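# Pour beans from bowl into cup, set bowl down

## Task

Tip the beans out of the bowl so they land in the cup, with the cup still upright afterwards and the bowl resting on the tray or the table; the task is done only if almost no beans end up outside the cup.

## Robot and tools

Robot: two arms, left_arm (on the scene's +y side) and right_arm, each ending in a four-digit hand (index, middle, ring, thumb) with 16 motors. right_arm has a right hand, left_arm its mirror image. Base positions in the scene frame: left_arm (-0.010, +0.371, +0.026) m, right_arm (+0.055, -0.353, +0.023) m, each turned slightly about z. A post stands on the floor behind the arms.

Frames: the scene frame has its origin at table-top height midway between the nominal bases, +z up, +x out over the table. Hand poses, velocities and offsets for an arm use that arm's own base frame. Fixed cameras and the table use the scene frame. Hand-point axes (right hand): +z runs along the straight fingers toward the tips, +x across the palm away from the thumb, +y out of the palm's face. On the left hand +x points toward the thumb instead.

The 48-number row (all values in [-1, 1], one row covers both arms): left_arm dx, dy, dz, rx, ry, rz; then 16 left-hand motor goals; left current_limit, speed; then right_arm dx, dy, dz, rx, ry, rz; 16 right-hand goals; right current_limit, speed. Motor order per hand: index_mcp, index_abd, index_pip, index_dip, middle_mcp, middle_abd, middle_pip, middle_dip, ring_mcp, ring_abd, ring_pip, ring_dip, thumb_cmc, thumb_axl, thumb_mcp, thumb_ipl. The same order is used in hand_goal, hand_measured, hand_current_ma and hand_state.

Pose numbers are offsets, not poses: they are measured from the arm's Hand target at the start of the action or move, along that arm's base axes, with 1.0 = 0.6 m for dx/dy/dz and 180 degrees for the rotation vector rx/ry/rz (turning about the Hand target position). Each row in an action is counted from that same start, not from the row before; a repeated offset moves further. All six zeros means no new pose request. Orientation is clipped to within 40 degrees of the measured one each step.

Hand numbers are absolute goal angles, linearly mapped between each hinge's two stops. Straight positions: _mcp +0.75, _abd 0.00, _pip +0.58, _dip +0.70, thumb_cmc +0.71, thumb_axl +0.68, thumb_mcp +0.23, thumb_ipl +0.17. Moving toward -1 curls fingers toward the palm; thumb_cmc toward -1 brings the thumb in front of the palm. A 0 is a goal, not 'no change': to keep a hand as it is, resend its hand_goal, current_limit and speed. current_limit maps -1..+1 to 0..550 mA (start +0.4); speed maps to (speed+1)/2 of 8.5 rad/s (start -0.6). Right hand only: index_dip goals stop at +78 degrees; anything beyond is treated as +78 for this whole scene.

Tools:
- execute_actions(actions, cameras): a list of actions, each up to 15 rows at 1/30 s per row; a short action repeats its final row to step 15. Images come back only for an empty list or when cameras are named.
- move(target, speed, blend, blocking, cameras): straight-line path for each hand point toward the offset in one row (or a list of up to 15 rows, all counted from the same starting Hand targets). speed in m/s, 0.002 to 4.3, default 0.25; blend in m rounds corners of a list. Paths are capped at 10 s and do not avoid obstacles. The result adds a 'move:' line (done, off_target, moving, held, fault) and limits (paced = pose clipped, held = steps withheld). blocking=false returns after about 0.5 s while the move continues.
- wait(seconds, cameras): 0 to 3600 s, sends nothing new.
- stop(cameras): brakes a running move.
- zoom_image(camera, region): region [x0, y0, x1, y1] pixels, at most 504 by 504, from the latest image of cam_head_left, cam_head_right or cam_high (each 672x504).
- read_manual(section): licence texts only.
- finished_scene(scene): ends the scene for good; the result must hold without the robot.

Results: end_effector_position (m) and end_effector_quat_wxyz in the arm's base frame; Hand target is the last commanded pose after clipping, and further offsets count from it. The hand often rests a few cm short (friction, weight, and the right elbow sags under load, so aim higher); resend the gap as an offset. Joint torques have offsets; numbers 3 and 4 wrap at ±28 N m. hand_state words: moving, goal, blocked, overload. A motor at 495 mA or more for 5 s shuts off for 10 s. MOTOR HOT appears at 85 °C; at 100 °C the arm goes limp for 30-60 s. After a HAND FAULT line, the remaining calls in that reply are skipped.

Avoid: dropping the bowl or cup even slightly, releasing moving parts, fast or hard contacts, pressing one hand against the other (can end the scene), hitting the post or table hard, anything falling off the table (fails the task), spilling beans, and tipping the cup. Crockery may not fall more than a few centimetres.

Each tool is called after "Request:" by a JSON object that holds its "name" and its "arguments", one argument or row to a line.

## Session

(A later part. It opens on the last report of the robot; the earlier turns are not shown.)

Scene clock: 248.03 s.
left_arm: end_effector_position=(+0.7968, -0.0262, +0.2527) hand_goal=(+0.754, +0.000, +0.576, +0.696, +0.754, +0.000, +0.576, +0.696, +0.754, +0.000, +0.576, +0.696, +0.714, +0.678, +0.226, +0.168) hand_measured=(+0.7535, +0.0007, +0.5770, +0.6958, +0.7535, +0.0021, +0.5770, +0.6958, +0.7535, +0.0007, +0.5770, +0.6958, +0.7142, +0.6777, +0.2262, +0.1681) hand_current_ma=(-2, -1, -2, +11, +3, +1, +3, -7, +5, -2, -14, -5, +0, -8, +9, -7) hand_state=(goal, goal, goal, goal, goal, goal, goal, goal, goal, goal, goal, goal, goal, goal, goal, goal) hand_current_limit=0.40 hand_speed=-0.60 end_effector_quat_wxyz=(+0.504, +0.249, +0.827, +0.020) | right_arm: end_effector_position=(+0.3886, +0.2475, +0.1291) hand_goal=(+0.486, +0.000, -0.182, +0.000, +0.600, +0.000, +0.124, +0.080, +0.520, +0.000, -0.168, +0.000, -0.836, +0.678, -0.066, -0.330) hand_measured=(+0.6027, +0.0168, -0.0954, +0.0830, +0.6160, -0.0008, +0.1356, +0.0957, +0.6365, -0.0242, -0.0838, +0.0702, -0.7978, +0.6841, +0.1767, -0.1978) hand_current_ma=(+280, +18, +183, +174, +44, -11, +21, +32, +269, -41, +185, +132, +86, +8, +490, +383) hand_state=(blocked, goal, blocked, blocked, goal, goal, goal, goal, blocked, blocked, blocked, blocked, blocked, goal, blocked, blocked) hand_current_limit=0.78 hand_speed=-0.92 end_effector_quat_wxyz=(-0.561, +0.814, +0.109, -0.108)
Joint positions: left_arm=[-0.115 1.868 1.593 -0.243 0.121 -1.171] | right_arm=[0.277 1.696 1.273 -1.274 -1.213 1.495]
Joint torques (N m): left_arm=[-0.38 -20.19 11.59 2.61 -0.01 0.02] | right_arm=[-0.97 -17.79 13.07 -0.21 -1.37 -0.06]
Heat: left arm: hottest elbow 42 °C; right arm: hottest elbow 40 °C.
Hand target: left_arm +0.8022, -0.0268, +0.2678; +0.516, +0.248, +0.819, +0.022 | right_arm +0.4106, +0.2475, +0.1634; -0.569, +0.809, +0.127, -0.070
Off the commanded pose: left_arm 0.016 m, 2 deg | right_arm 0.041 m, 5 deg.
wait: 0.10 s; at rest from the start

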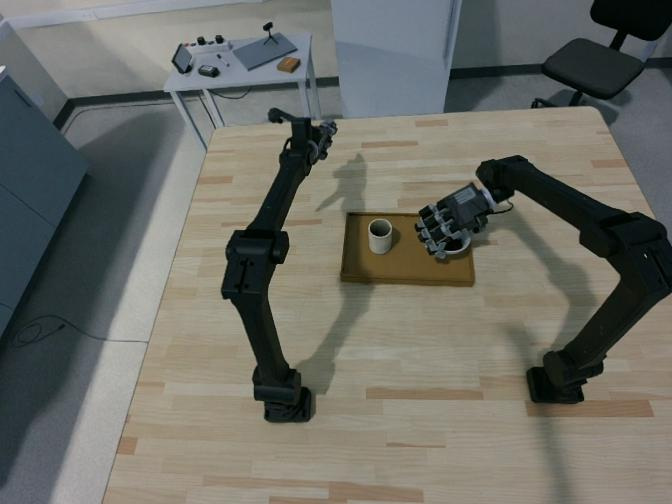

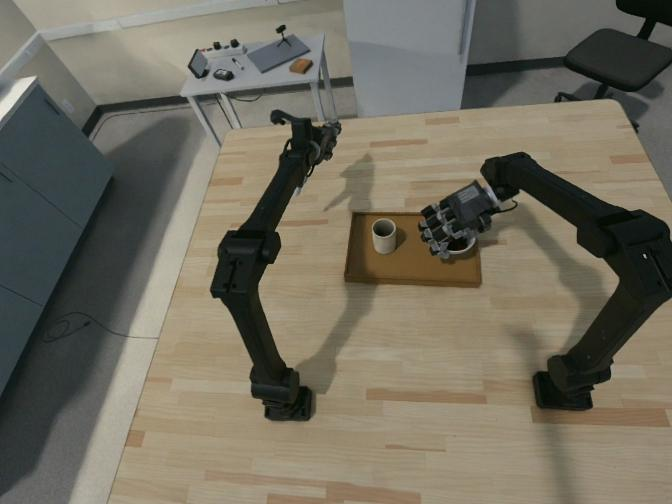

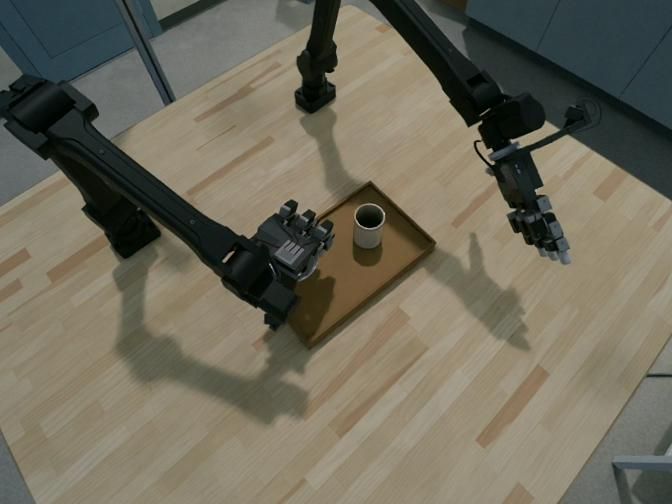

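Request:
{"name": "move", "arguments": {
  "target": [
    [0,0,0,0,0,0,0.754,0,0.576,0.696,0.754,0,0.576,0.696,0.754,0,0.576,0.696,0.714,0.678,0.226,0.168,0.40,-0.60,0,0,0.1143,0,0,0,0.486,0.0,-0.183,0.0,0.60,0,0.124,0.08,0.52,0,-0.168,0.0,-0.836,0.677,-0.067,-0.33,0.78,-0.92],
    [0,0,0,0,0,0,0.754,0,0.576,0.696,0.754,0,0.576,0.696,0.754,0,0.576,0.696,0.714,0.678,0.226,0.168,0.40,-0.60,0.1412,0.4223,0.1143,0.0684,-0.1258,0.1215,0.486,0.0,-0.183,0.0,0.60,0,0.124,0.08,0.52,0,-0.168,0.0,-0.836,0.677,-0.067,-0.33,0.78,-0.92]
  ],
  "speed": [0.1, 0.1],
  "blend": [0.02, 0],
  "cameras": ["all"]
}}

Scene clock: 258.57 s.
left_arm: end_effector_position=(+0.7968, -0.0262, +0.2527) hand_goal=(+0.754, +0.000, +0.576, +0.696, +0.754, +0.000, +0.576, +0.696, +0.754, +0.000, +0.576, +0.696, +0.714, +0.678, +0.226, +0.168) hand_measured=(+0.7535, +0.0007, +0.5770, +0.6958, +0.7535, +0.0007, +0.5770, +0.6958, +0.7535, +0.0007, +0.5770, +0.6958, +0.7142, +0.6777, +0.2252, +0.1672) hand_current_ma=(+6, +1, -7, +4, +10, +3, -6, +8, +10, -10, -8, +1, -10, -7, +1, +0) hand_state=(goal, goal, goal, goal, goal, goal, goal, goal, goal, goal, goal, goal, goal, goal, goal, goal) hand_current_limit=0.40 hand_speed=-0.60 end_effector_quat_wxyz=(+0.504, +0.249, +0.827, +0.020) | right_arm: end_effector_position=(+0.4868, +0.4844, +0.2006) hand_goal=(+0.486, +0.000, -0.182, +0.000, +0.600, +0.000, +0.124, +0.080, +0.520, +0.000, -0.168, +0.000, -0.836, +0.678, -0.066, -0.330) hand_measured=(+0.6039, +0.0227, -0.0967, +0.0842, +0.6088, -0.0008, +0.1343, +0.0957, +0.6208, -0.0242, -0.0826, +0.0689, -0.7790, +0.6841, +0.1797, -0.1978) hand_current_ma=(+268, +35, +177, +178, +30, -4, +15, +44, +244, -41, +179, +132, +123, +7, +495, +380) hand_state=(blocked, blocked, blocked, blocked, goal, goal, goal, goal, blocked, blocked, blocked, blocked, blocked, goal, blocked, blocked) hand_current_limit=0.78 hand_speed=-0.92 end_effector_quat_wxyz=(-0.586, +0.724, +0.364, -0.031)
Joint positions: left_arm=[-0.115 1.868 1.593 -0.243 0.121 -1.171] | right_arm=[0.583 2.046 1.977 -1.307 -1.248 1.363]
Joint torques (N m): left_arm=[-0.44 -20.07 11.58 2.62 -0.01 0.01] | right_arm=[1.14 -22.12 15.43 0.55 -1.5 -0.31]
Heat: left arm: hottest elbow 42 °C; right arm: hottest elbow 42 °C.
Hand target: left_arm +0.8022, -0.0268, +0.2678; +0.516, +0.248, +0.819, +0.022 | right_arm +0.4954, +0.5009, +0.2320; -0.592, +0.704, +0.392, -0.003
Off the commanded pose: left_arm 0.016 m, 2 deg | right_arm 0.036 m, 5 deg.
move: off_target (right_arm)

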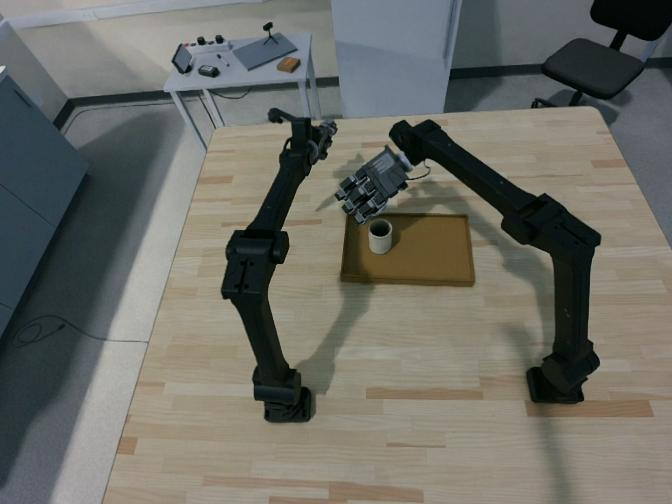

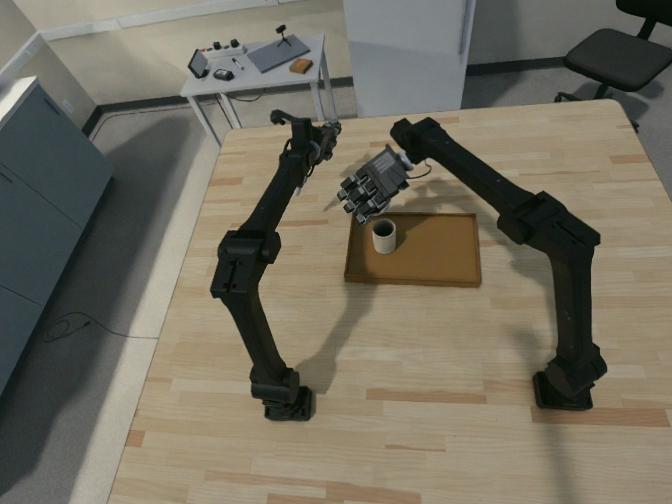

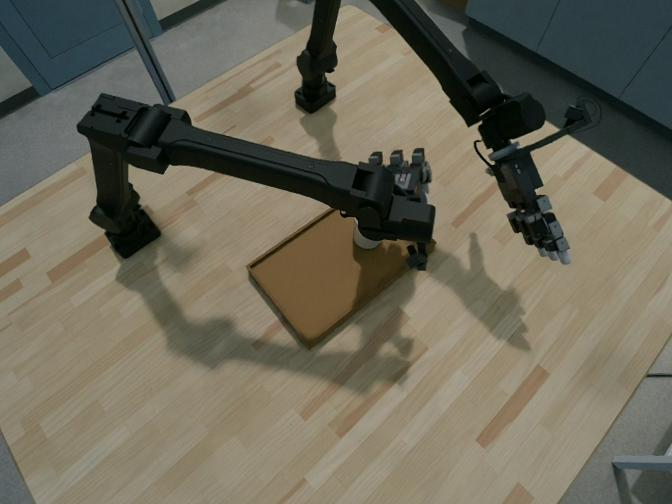

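Request:
{"name": "zoom_image", "arguments": {
  "camera": "cam_head_left",
  "region": [320, 130, 430, 260]
}}

Request:
{"name": "zoom_image", "arguments": {
  "camera": "cam_high",
  "region": [340, 130, 450, 270]
}}

Scaled by 3.877 from the camera's image (finer frame: 960x720).

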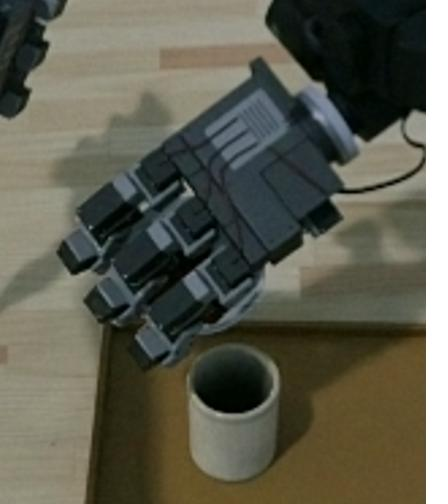

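Scaled by 3.600 from the camera's image (finer frame: 960x720).

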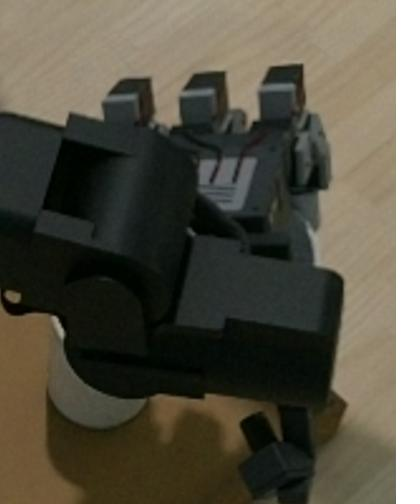

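Request:
{"name": "move", "arguments": {
  "target": [
    [0,0,0,0,0,0,0.754,0,0.576,0.696,0.754,0,0.576,0.696,0.754,0,0.576,0.696,0.714,0.678,0.226,0.168,0.40,-0.60,-0.0208,0.0082,-0.0165,0.0573,-0.0692,0.0369,0.486,0.0,-0.183,0.0,0.60,0,0.124,0.08,0.52,0,-0.168,0.0,-0.86,0.677,-0.067,-0.33,0.76,-0.92]
  ],
  "speed": [0.08],
  "cameras": ["all"]
}}

Request:
{"name": "zoom_image", "arguments": {
  "camera": "cam_head_left",
  "region": [320, 130, 430, 260]
}}

Request:
{"name": "zoom_image", "arguments": {
  "camera": "cam_head_right",
  "region": [320, 130, 430, 260]
}}

Scene clock: 264.87 s.
left_arm: end_effector_position=(+0.7968, -0.0262, +0.2527) hand_goal=(+0.754, +0.000, +0.576, +0.696, +0.754, +0.000, +0.576, +0.696, +0.754, +0.000, +0.576, +0.696, +0.714, +0.678, +0.226, +0.168) hand_measured=(+0.7535, +0.0007, +0.5770, +0.6958, +0.7523, +0.0021, +0.5770, +0.6958, +0.7535, +0.0007, +0.5770, +0.6958, +0.7142, +0.6767, +0.2262, +0.1672) hand_current_ma=(+7, +4, +0, +5, -5, +5, -6, +7, +0, -3, -8, -4, +0, -10, +9, -6) hand_state=(goal, goal, goal, goal, goal, goal, goal, goal, goal, goal, goal, goal, goal, goal, goal, goal) hand_current_limit=0.40 hand_speed=-0.60 end_effector_quat_wxyz=(+0.504, +0.249, +0.827, +0.020) | right_arm: end_effector_position=(+0.4882, +0.4949, +0.1764) hand_goal=(+0.486, +0.000, -0.182, +0.000, +0.600, +0.000, +0.124, +0.080, +0.520, +0.000, -0.168, +0.000, -0.860, +0.678, -0.066, -0.330) hand_measured=(+0.6027, +0.0256, -0.0967, +0.0830, +0.6088, +0.0007, +0.1356, +0.0957, +0.6208, -0.0198, -0.0838, +0.0702, -0.7777, +0.6872, +0.1797, -0.1978) hand_current_ma=(+282, +48, +174, +181, +28, +1, +16, +34, +236, -39, +180, +143, +184, +19, +483, +386) hand_state=(blocked, blocked, blocked, blocked, goal, goal, goal, goal, blocked, blocked, blocked, blocked, blocked, goal, blocked, blocked) hand_current_limit=0.76 hand_speed=-0.92 end_effector_quat_wxyz=(+0.603, -0.648, -0.463, -0.042)
Joint positions: left_arm=[-0.115 1.868 1.593 -0.243 0.121 -1.171] | right_arm=[0.584 2.04 1.872 -1.286 -1.297 1.003]
Joint torques (N m): left_arm=[-0.56 -20.07 11.55 2.59 -0.01 0.02] | right_arm=[1.49 -26.29 10.62 0.75 -1.61 -0.38]
Heat: left arm: hottest elbow 42 °C; right arm: hottest elbow 41 °C.
Hand target: left_arm +0.8022, -0.0268, +0.2678; +0.516, +0.248, +0.819, +0.022 | right_arm +0.4829, +0.5058, +0.2221; +0.606, -0.620, -0.493, -0.074
Off the commanded pose: left_arm 0.016 m, 2 deg | right_arm 0.047 m, 6 deg.
move: off_target (right_arm)

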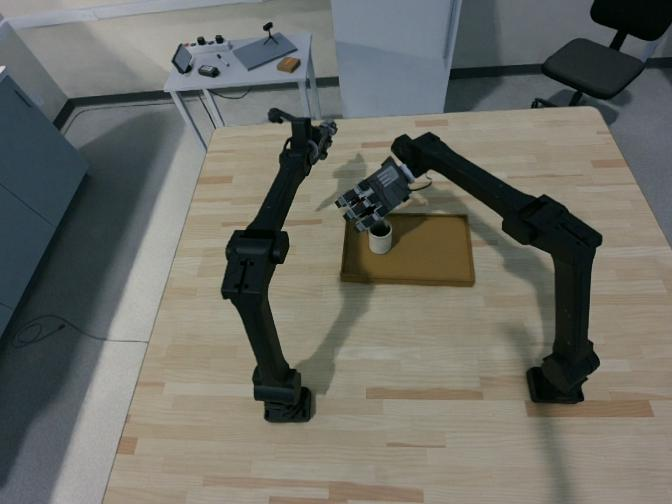

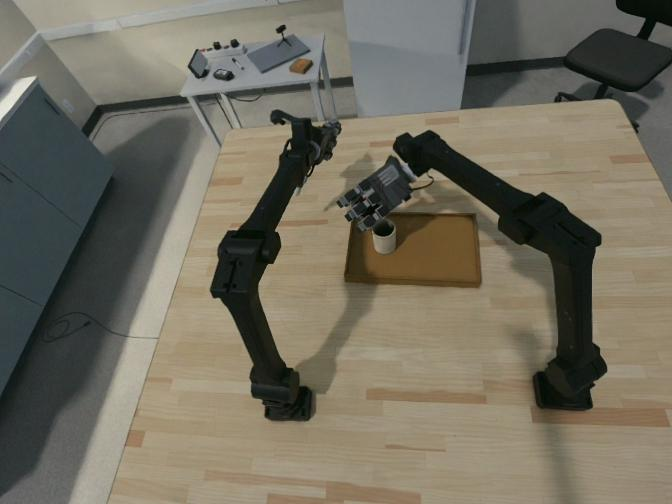

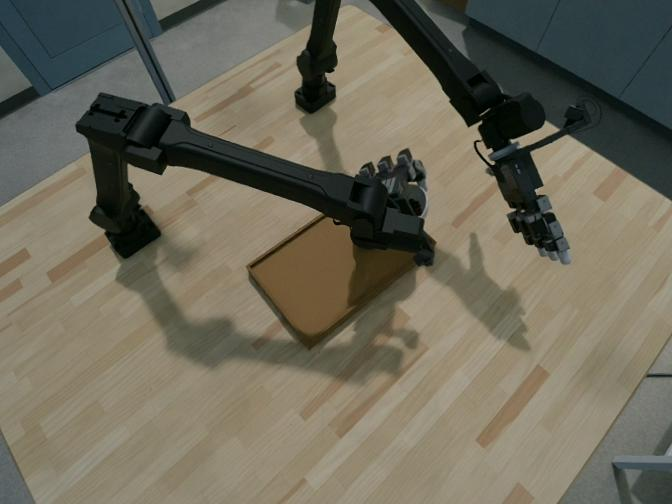

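Scaled by 3.877 from the camera's image (finer frame: 960x720).

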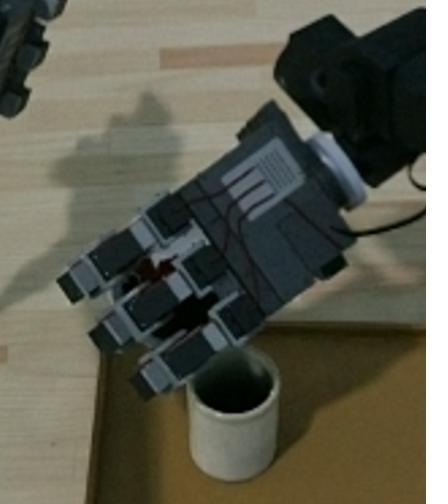

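Scaled by 3.877 from the camera's image (finer frame: 960x720).

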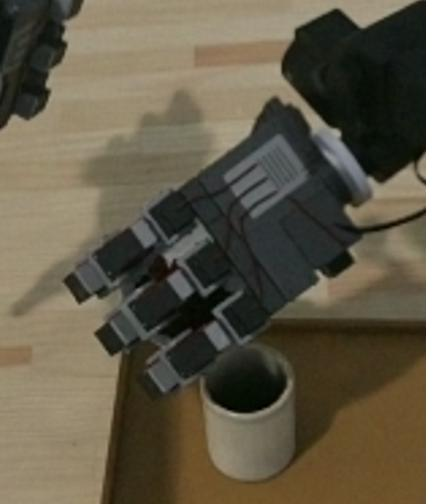

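Request:
{"name": "move", "arguments": {
  "target": [
    [0,0,0,0,0,0,0.754,0,0.576,0.696,0.754,0,0.576,0.696,0.754,0,0.576,0.696,0.714,0.678,0.226,0.168,0.40,-0.60,-0.0433,-0.0182,0.0303,0.0653,-0.0881,0.0229,0.486,0.0,-0.183,0.0,0.60,0,0.124,0.08,0.52,0,-0.168,0.0,-0.88,0.677,-0.067,-0.33,0.76,-0.92]
  ],
  "speed": [0.08],
  "cameras": ["all"]
}}

Request:
{"name": "zoom_image", "arguments": {
  "camera": "cam_head_left",
  "region": [320, 130, 430, 260]
}}

Request:
{"name": "zoom_image", "arguments": {
  "camera": "cam_high",
  "region": [340, 130, 450, 270]
}}

Scene clock: 271.03 s.
left_arm: end_effector_position=(+0.7968, -0.0262, +0.2527) hand_goal=(+0.754, +0.000, +0.576, +0.696, +0.754, +0.000, +0.576, +0.696, +0.754, +0.000, +0.576, +0.696, +0.714, +0.678, +0.226, +0.168) hand_measured=(+0.7535, +0.0007, +0.5770, +0.6958, +0.7535, +0.0007, +0.5770, +0.6958, +0.7535, +0.0007, +0.5770, +0.6958, +0.7142, +0.6777, +0.2262, +0.1681) hand_current_ma=(+8, +9, +0, -1, -4, +7, +2, +8, +7, -10, -3, -12, -1, -9, +0, +10) hand_state=(goal, goal, goal, goal, goal, goal, goal, goal, goal, goal, goal, goal, goal, goal, goal, goal) hand_current_limit=0.40 hand_speed=-0.60 end_effector_quat_wxyz=(+0.504, +0.249, +0.827, +0.020) | right_arm: end_effector_position=(+0.4611, +0.4844, +0.1965) hand_goal=(+0.486, +0.000, -0.182, +0.000, +0.600, +0.000, +0.124, +0.080, +0.520, +0.000, -0.168, +0.000, -0.880, +0.678, -0.066, -0.330) hand_measured=(+0.6027, +0.0344, -0.0967, +0.0817, +0.6100, +0.0080, +0.1343, +0.0957, +0.6208, -0.0125, -0.0838, +0.0702, -0.7777, +0.6925, +0.1797, -0.1978) hand_current_ma=(+276, +54, +167, +161, +32, +4, +17, +37, +240, -36, +187, +142, +228, +27, +492, +377) hand_state=(blocked, blocked, blocked, blocked, goal, goal, goal, goal, blocked, goal, blocked, blocked, blocked, goal, blocked, blocked) hand_current_limit=0.76 hand_speed=-0.92 end_effector_quat_wxyz=(+0.599, -0.558, -0.555, -0.149)
Joint positions: left_arm=[-0.115 1.868 1.593 -0.243 0.121 -1.171] | right_arm=[0.584 1.879 1.619 -1.129 -1.326 0.731]
Joint torques (N m): left_arm=[-0.56 -20.19 11.58 2.61 -0.01 0.02] | right_arm=[1.44 -23.65 10.15 1.51 -1.64 -0.49]
Heat: left arm: hottest elbow 42 °C; right arm: hottest elbow 41 °C.
Hand target: left_arm +0.8022, -0.0268, +0.2678; +0.516, +0.248, +0.819, +0.022 | right_arm +0.4569, +0.4949, +0.2401; +0.595, -0.521, -0.583, -0.187
Off the commanded pose: left_arm 0.016 m, 2 deg | right_arm 0.045 m, 7 deg.
move: off_target (right_arm)

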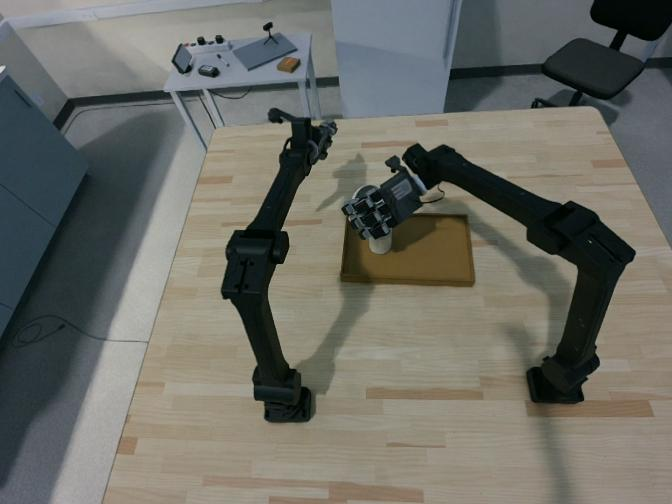

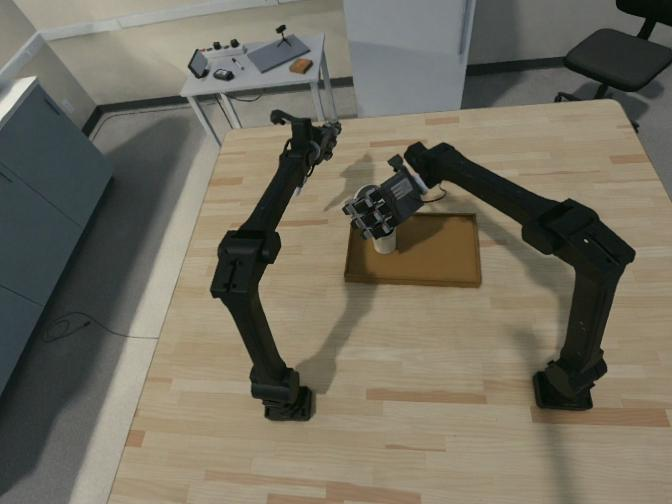

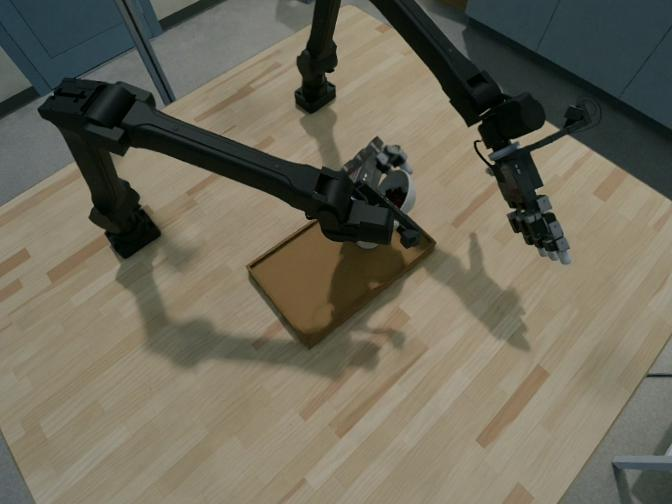

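Scaled by 3.877 from the camera's image (finer frame: 960x720).

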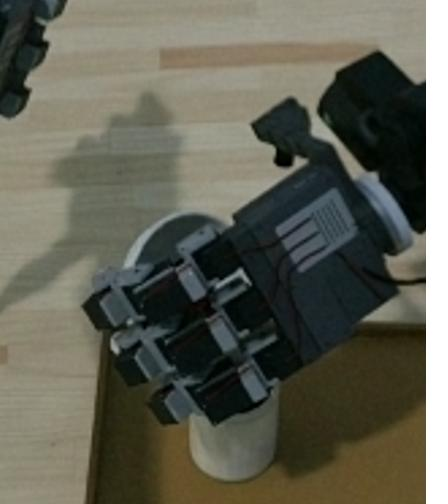

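Scaled by 3.600 from the camera's image (finer frame: 960x720).

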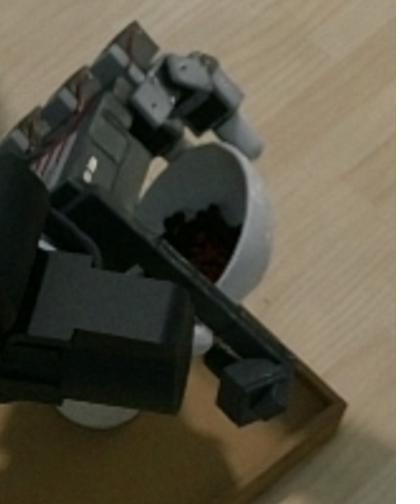

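Request:
{"name": "zoom_image", "arguments": {
  "camera": "cam_high",
  "region": [365, 155, 425, 220]
}}

Scaled by 7.754 from the camera's image (finer frame: 960x720).

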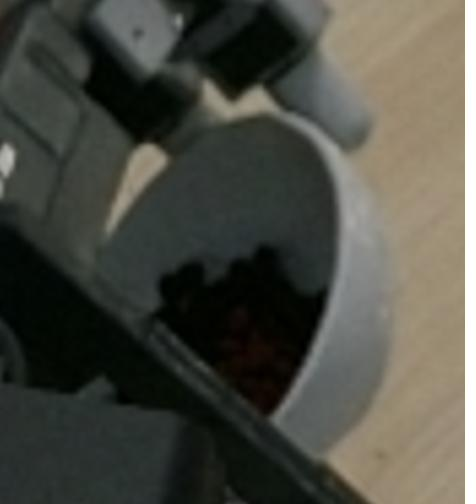

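Request:
{"name": "move", "arguments": {
  "target": [
    [0,0,0,0,0,0,0.754,0,0.576,0.696,0.754,0,0.576,0.696,0.754,0,0.576,0.696,0.714,0.678,0.226,0.168,0.40,-0.60,0.0007,-0.0133,-0.0213,0.0654,-0.0904,0.0209,0.486,0.0,-0.183,0.0,0.60,0,0.124,0.08,0.52,0,-0.168,0.0,-0.90,0.677,-0.067,-0.33,0.76,-0.92]
  ],
  "speed": [0.05],
  "cameras": ["all"]
}}

Request:
{"name": "zoom_image", "arguments": {
  "camera": "cam_high",
  "region": [350, 150, 430, 240]
}}

Request:
{"name": "zoom_image", "arguments": {
  "camera": "cam_head_left",
  "region": [320, 130, 430, 260]
}}

Scene clock: 281.07 s.
left_arm: end_effector_position=(+0.7968, -0.0262, +0.2527) hand_goal=(+0.754, +0.000, +0.576, +0.696, +0.754, +0.000, +0.576, +0.696, +0.754, +0.000, +0.576, +0.696, +0.714, +0.678, +0.226, +0.168) hand_measured=(+0.7535, +0.0007, +0.5770, +0.6958, +0.7535, +0.0021, +0.5770, +0.6958, +0.7535, +0.0007, +0.5770, +0.6958, +0.7142, +0.6777, +0.2262, +0.1681) hand_current_ma=(+6, -3, -11, +1, +1, +6, -12, +7, +6, -6, -7, -4, +1, -5, +4, -7) hand_state=(goal, goal, goal, goal, goal, goal, goal, goal, goal, goal, goal, goal, goal, goal, goal, goal) hand_current_limit=0.40 hand_speed=-0.60 end_effector_quat_wxyz=(+0.504, +0.249, +0.827, +0.020) | right_arm: end_effector_position=(+0.4509, +0.4877, +0.1843) hand_goal=(+0.486, +0.000, -0.182, +0.000, +0.600, +0.000, +0.124, +0.080, +0.520, +0.000, -0.168, +0.000, -0.900, +0.678, -0.066, -0.330) hand_measured=(+0.6027, +0.0358, -0.0967, +0.0830, +0.6100, +0.0095, +0.1356, +0.0957, +0.6220, -0.0110, -0.0838, +0.0702, -0.7777, +0.6925, +0.1797, -0.1987) hand_current_ma=(+278, +54, +183, +166, +37, +8, +11, +38, +243, -18, +183, +134, +277, +33, +484, +381) hand_state=(blocked, blocked, blocked, blocked, goal, goal, goal, goal, blocked, goal, blocked, blocked, blocked, goal, blocked, blocked) hand_current_limit=0.76 hand_speed=-0.92 end_effector_quat_wxyz=(+0.575, -0.440, -0.640, -0.258)
Joint positions: left_arm=[-0.115 1.868 1.593 -0.243 0.121 -1.171] | right_arm=[0.584 1.856 1.467 -1.009 -1.36 0.359]
Joint torques (N m): left_arm=[-0.5 -20.13 11.59 2.61 -0.01 0.03] | right_arm=[-0.44 -22.42 10.03 1.21 -1.69 -0.56]
Heat: left arm: hottest elbow 42 °C; right arm: hottest shoulder 40 °C.
Hand target: left_arm +0.8022, -0.0268, +0.2678; +0.516, +0.248, +0.819, +0.022 | right_arm +0.4574, +0.4869, +0.2276; +0.562, -0.406, -0.656, -0.298
Off the commanded pose: left_arm 0.016 m, 2 deg | right_arm 0.044 m, 6 deg.
move: off_target (right_arm)

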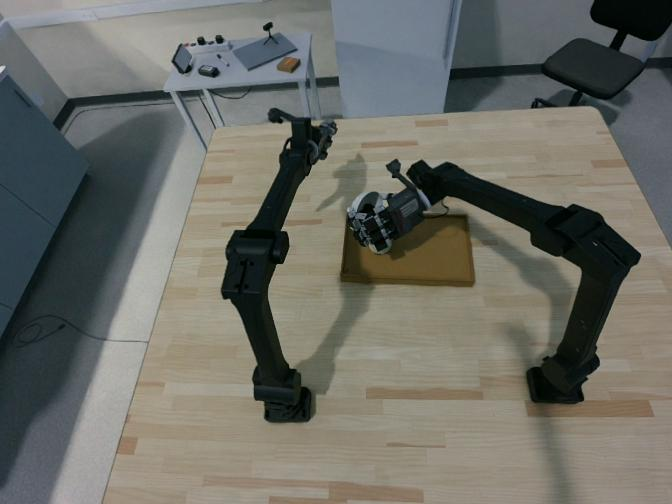

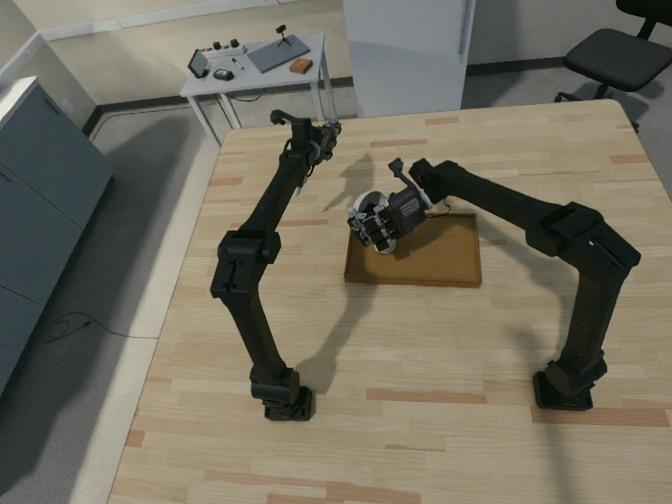

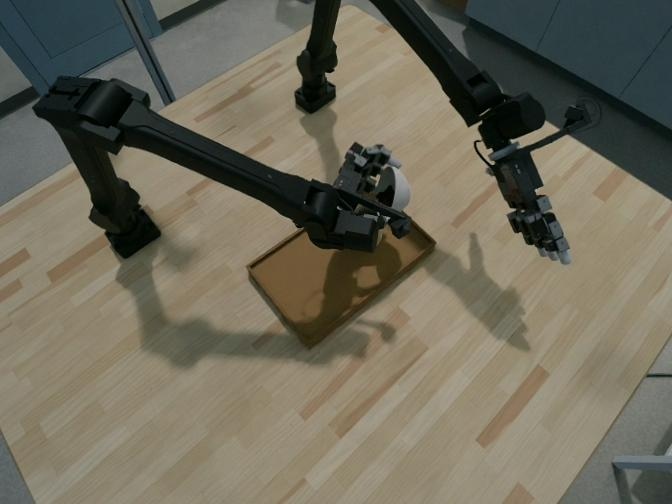

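Scaled by 5.600 from the camera's image (finer frame: 960x720).

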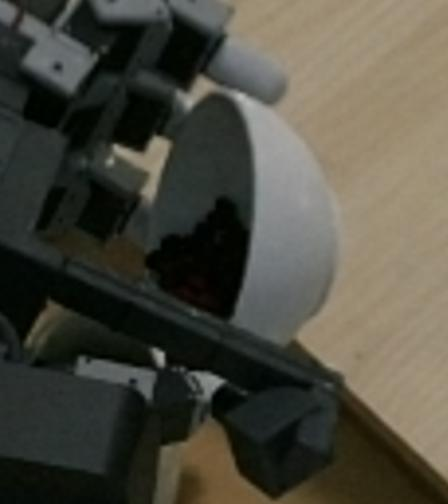

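Scaled by 3.877 from the camera's image (finer frame: 960x720).

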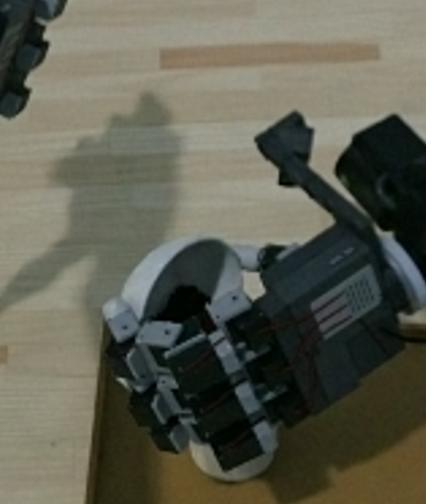

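Request:
{"name": "move", "arguments": {
  "target": [
    [0,0,0,0,0,0,0.754,0,0.576,0.696,0.754,0,0.576,0.696,0.754,0,0.576,0.696,0.714,0.678,0.226,0.168,0.40,-0.60,0.0168,-0.0162,0.003,0,0,0,0.486,0.0,-0.183,0.0,0.60,0,0.124,0.08,0.52,0,-0.168,0.0,-0.90,0.677,-0.067,-0.33,0.76,-0.92]
  ],
  "speed": [0.04]
}}

Scene clock: 284.10 s.
left_arm: end_effector_position=(+0.7968, -0.0262, +0.2527) hand_goal=(+0.754, +0.000, +0.576, +0.696, +0.754, +0.000, +0.576, +0.696, +0.754, +0.000, +0.576, +0.696, +0.714, +0.678, +0.226, +0.168) hand_measured=(+0.7535, +0.0007, +0.5770, +0.6971, +0.7535, +0.0021, +0.5770, +0.6958, +0.7535, +0.0007, +0.5770, +0.6958, +0.7142, +0.6767, +0.2262, +0.1681) hand_current_ma=(+2, +15, +1, +0, +2, +6, -5, +11, +8, -7, -19, +1, -7, -4, +12, -10) hand_state=(goal, goal, goal, goal, goal, goal, goal, goal, goal, goal, goal, goal, goal, goal, goal, goal) hand_current_limit=0.40 hand_speed=-0.60 end_effector_quat_wxyz=(+0.504, +0.249, +0.827, +0.020) | right_arm: end_effector_position=(+0.4483, +0.4732, +0.1828) hand_goal=(+0.486, +0.000, -0.182, +0.000, +0.600, +0.000, +0.124, +0.080, +0.520, +0.000, -0.168, +0.000, -0.900, +0.678, -0.066, -0.330) hand_measured=(+0.6027, +0.0358, -0.0954, +0.0830, +0.6100, +0.0095, +0.1356, +0.0957, +0.6220, -0.0110, -0.0826, +0.0689, -0.7765, +0.6925, +0.1797, -0.1987) hand_current_ma=(+271, +43, +174, +162, +18, +5, +14, +42, +236, -29, +183, +130, +267, +29, +480, +378) hand_state=(blocked, blocked, blocked, blocked, goal, goal, goal, goal, blocked, goal, blocked, blocked, blocked, goal, blocked, blocked) hand_current_limit=0.76 hand_speed=-0.92 end_effector_quat_wxyz=(+0.577, -0.441, -0.639, -0.254)
Joint positions: left_arm=[-0.115 1.868 1.593 -0.243 0.121 -1.171] | right_arm=[0.563 1.856 1.467 -1.129 -1.363 0.244]
Joint torques (N m): left_arm=[-0.44 -20.01 11.58 2.62 -0.01 0.02] | right_arm=[-0.85 -20.42 13.45 0.61 -1.71 -0.55]
Heat: left arm: hottest elbow 43 °C; right arm: hottest shoulder 40 °C.
Hand target: left_arm +0.8022, -0.0268, +0.2678; +0.516, +0.248, +0.819, +0.022 | right_arm +0.4674, +0.4773, +0.2294; +0.562, -0.406, -0.656, -0.298
Off the commanded pose: left_arm 0.016 m, 2 deg | right_arm 0.050 m, 7 deg.
move: off_target (right_arm)

Request:
{"name": "move", "arguments": {
  "target": [
    [0,0,0,0,0,0,0.754,0,0.576,0.696,0.754,0,0.576,0.696,0.754,0,0.576,0.696,0.714,0.678,0.226,0.168,0.40,-0.60,0.0198,0.0133,0.0,0,0,0,0.486,0.0,-0.183,0.0,0.60,0,0.124,0.08,0.52,0,-0.168,0.0,-0.90,0.677,-0.067,-0.33,0.76,-0.92]
  ],
  "speed": [0.04],
  "cameras": ["cam_high","cam_head_left","cam_head_right"]
}}

Request:
{"name": "zoom_image", "arguments": {
  "camera": "cam_high",
  "region": [350, 150, 430, 240]
}}

Scene clock: 286.13 s.
left_arm: end_effector_position=(+0.7968, -0.0262, +0.2527) hand_goal=(+0.754, +0.000, +0.576, +0.696, +0.754, +0.000, +0.576, +0.696, +0.754, +0.000, +0.576, +0.696, +0.714, +0.678, +0.226, +0.168) hand_measured=(+0.7535, +0.0007, +0.5770, +0.6958, +0.7535, +0.0021, +0.5770, +0.6958, +0.7535, +0.0007, +0.5770, +0.6958, +0.7142, +0.6777, +0.2262, +0.1681) hand_current_ma=(+13, +3, +0, +5, -1, +4, -1, +4, +12, -16, -22, -4, -5, -7, +13, -1) hand_state=(goal, goal, goal, goal, goal, goal, goal, goal, goal, goal, goal, goal, goal, goal, goal, goal) hand_current_limit=0.40 hand_speed=-0.60 end_effector_quat_wxyz=(+0.504, +0.249, +0.827, +0.020) | right_arm: end_effector_position=(+0.4571, +0.4791, +0.1928) hand_goal=(+0.486, +0.000, -0.182, +0.000, +0.600, +0.000, +0.124, +0.080, +0.520, +0.000, -0.168, +0.000, -0.900, +0.678, -0.066, -0.330) hand_measured=(+0.6039, +0.0358, -0.0954, +0.0830, +0.6100, +0.0095, +0.1356, +0.0957, +0.6220, -0.0110, -0.0826, +0.0689, -0.7777, +0.6925, +0.1797, -0.1987) hand_current_ma=(+277, +57, +169, +169, +33, +9, +13, +27, +241, -21, +184, +140, +268, +37, +479, +378) hand_state=(blocked, blocked, blocked, blocked, goal, goal, goal, goal, blocked, goal, blocked, blocked, blocked, goal, blocked, blocked) hand_current_limit=0.76 hand_speed=-0.92 end_effector_quat_wxyz=(+0.576, -0.437, -0.641, -0.258)
Joint positions: left_arm=[-0.115 1.868 1.593 -0.243 0.121 -1.171] | right_arm=[0.563 1.871 1.514 -1.157 -1.365 0.235]
Joint torques (N m): left_arm=[-0.62 -20.13 11.56 2.61 -0.01 0.01] | right_arm=[-0.79 -18.84 14.39 0.62 -1.66 -0.55]
Heat: left arm: hottest elbow 43 °C; right arm: hottest elbow 41 °C.
Hand target: left_arm +0.8022, -0.0268, +0.2678; +0.516, +0.248, +0.819, +0.022 | right_arm +0.4792, +0.4852, +0.2292; +0.562, -0.407, -0.656, -0.298
Off the commanded pose: left_arm 0.016 m, 2 deg | right_arm 0.043 m, 6 deg.
move: off_target (right_arm)

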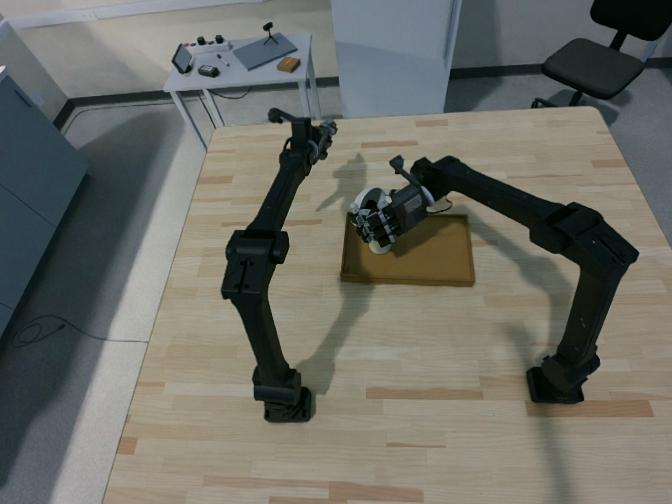

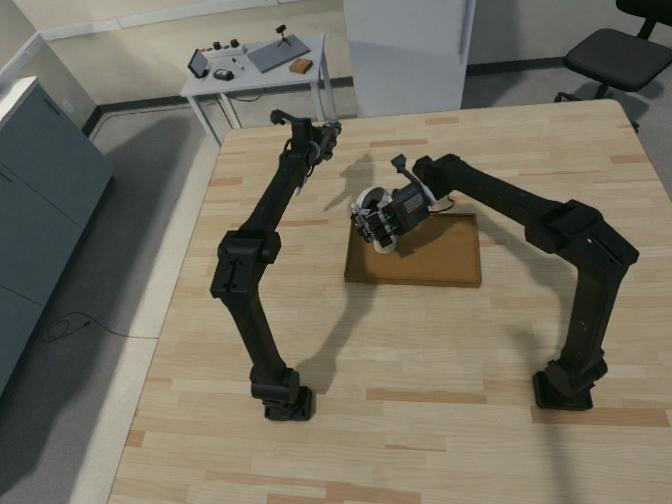

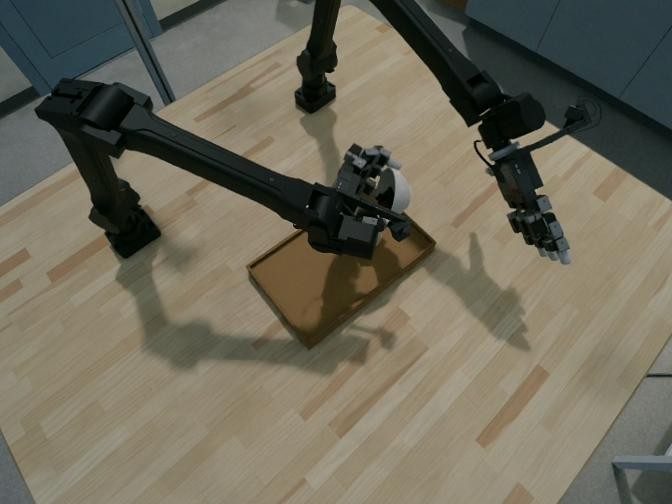

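Scaled by 5.600 from the camera's image (finer frame: 960x720).

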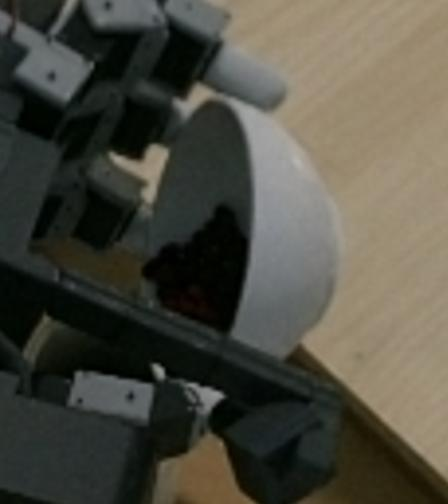

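Request:
{"name": "move", "arguments": {
  "target": [
    [0,0,0,0,0,0,0.754,0,0.576,0.696,0.754,0,0.576,0.696,0.754,0,0.576,0.696,0.714,0.678,0.226,0.168,0.40,-0.60,-0.0017,-0.0090,-0.0110,0.0599,-0.0694,0.0148,0.486,0.0,-0.183,0.0,0.60,0,0.124,0.08,0.52,0,-0.168,0.0,-0.92,0.677,-0.067,-0.33,0.76,-0.92]
  ],
  "speed": [0.04],
  "cameras": ["cam_high","cam_head_left","cam_head_right"]
}}

Request:
{"name": "zoom_image", "arguments": {
  "camera": "cam_high",
  "region": [350, 150, 430, 260]
}}

Request:
{"name": "zoom_image", "arguments": {
  "camera": "cam_head_left",
  "region": [330, 170, 430, 280]
}}

Scene clock: 295.97 s.
left_arm: end_effector_position=(+0.7968, -0.0262, +0.2527) hand_goal=(+0.754, +0.000, +0.576, +0.696, +0.754, +0.000, +0.576, +0.696, +0.754, +0.000, +0.576, +0.696, +0.714, +0.678, +0.226, +0.168) hand_measured=(+0.7535, +0.0007, +0.5770, +0.6958, +0.7523, +0.0021, +0.5770, +0.6958, +0.7535, +0.0007, +0.5770, +0.6958, +0.7142, +0.6767, +0.2252, +0.1681) hand_current_ma=(+4, +5, -5, +7, -3, +1, -9, +1, +7, -11, -6, -1, +1, -1, +4, -9) hand_state=(goal, goal, goal, goal, goal, goal, goal, goal, goal, goal, goal, goal, goal, goal, goal, goal) hand_current_limit=0.40 hand_speed=-0.60 end_effector_quat_wxyz=(+0.504, +0.249, +0.827, +0.020) | right_arm: end_effector_position=(+0.4679, +0.4845, +0.2109) hand_goal=(+0.486, +0.000, -0.182, +0.000, +0.600, +0.000, +0.124, +0.080, +0.520, +0.000, -0.168, +0.000, -0.920, +0.678, -0.066, -0.330) hand_measured=(+0.6027, +0.0358, -0.0954, +0.0817, +0.6100, +0.0095, +0.1343, +0.0944, +0.6220, -0.0110, -0.0838, +0.0702, -0.7777, +0.6935, +0.1787, -0.1987) hand_current_ma=(+280, +64, +176, +173, +33, +6, +13, +37, +245, -24, +177, +142, +301, +23, +488, +373) hand_state=(blocked, blocked, blocked, blocked, goal, goal, goal, goal, blocked, goal, blocked, blocked, blocked, goal, blocked, blocked) hand_current_limit=0.76 hand_speed=-0.92 end_effector_quat_wxyz=(-0.538, +0.318, +0.689, +0.368)
Joint positions: left_arm=[-0.115 1.868 1.593 -0.243 0.121 -1.171] | right_arm=[0.549 1.892 1.489 -1.096 -1.419 -0.094]
Joint torques (N m): left_arm=[-0.62 -20.07 11.6 2.62 -0.01 0.01] | right_arm=[-1.08 -18.55 9.89 0.62 -1.71 -0.54]
Heat: left arm: hottest elbow 43 °C; right arm: hottest elbow 43 °C.
Hand target: left_arm +0.8022, -0.0268, +0.2678; +0.516, +0.248, +0.819, +0.022 | right_arm +0.4782, +0.4798, +0.2226; -0.530, +0.302, +0.691, +0.387
Off the commanded pose: left_arm 0.016 m, 2 deg | right_arm 0.016 m, 3 deg.
move: off_target (right_arm)

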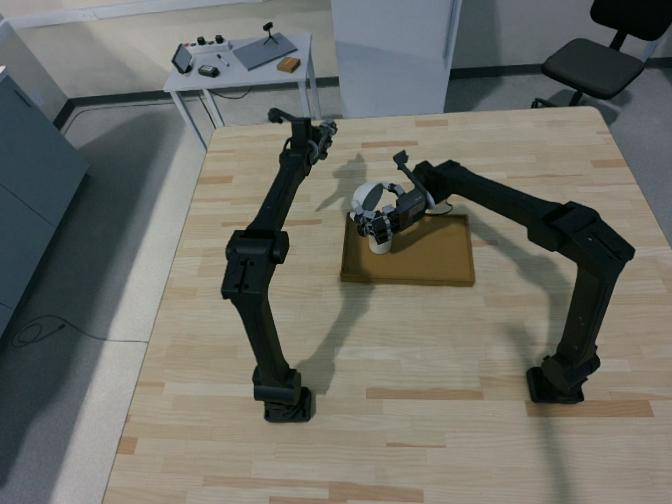

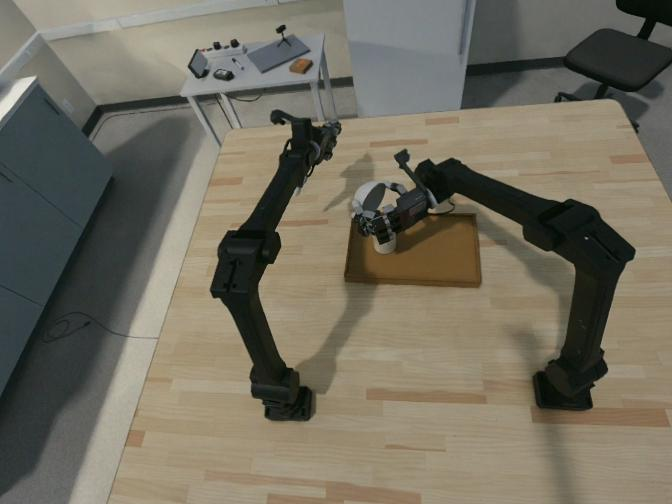

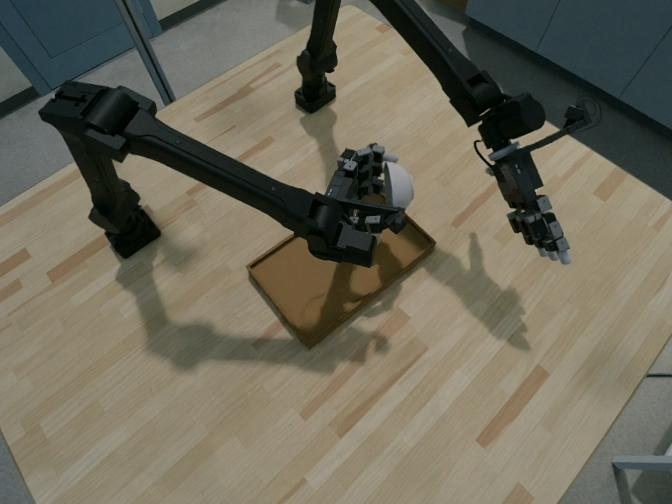

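Scaled by 4.582 from the camera's image (finer frame: 960x720).

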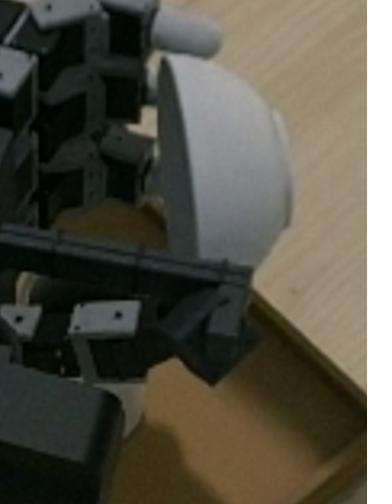

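Scaled by 4.582 from the camera's image (finer frame: 960x720).

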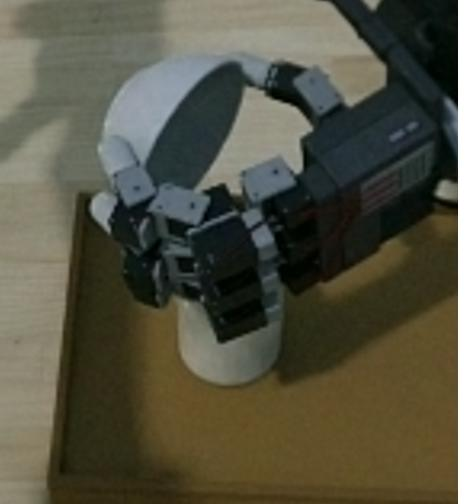

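Request:
{"name": "zoom_image", "arguments": {
  "camera": "cam_head_right",
  "region": [340, 170, 440, 280]
}}

Request:
{"name": "zoom_image", "arguments": {
  "camera": "cam_high",
  "region": [340, 190, 400, 260]
}}

Scaled by 4.582 from the camera's image (finer frame: 960x720).

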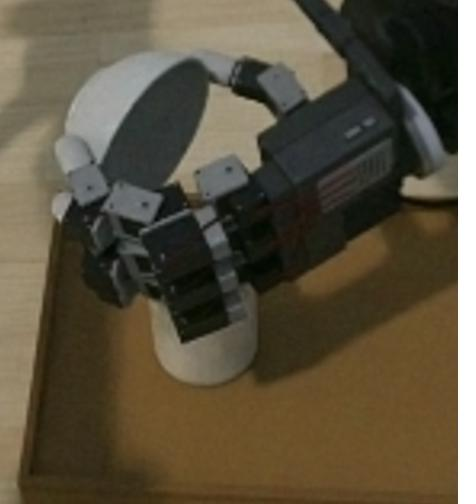

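Scaled by 7.200 from the camera's image (finer frame: 960x720).

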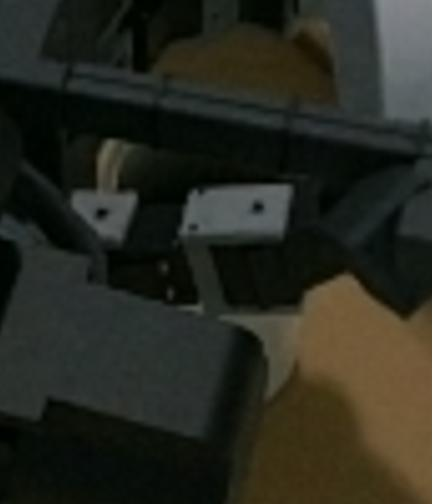

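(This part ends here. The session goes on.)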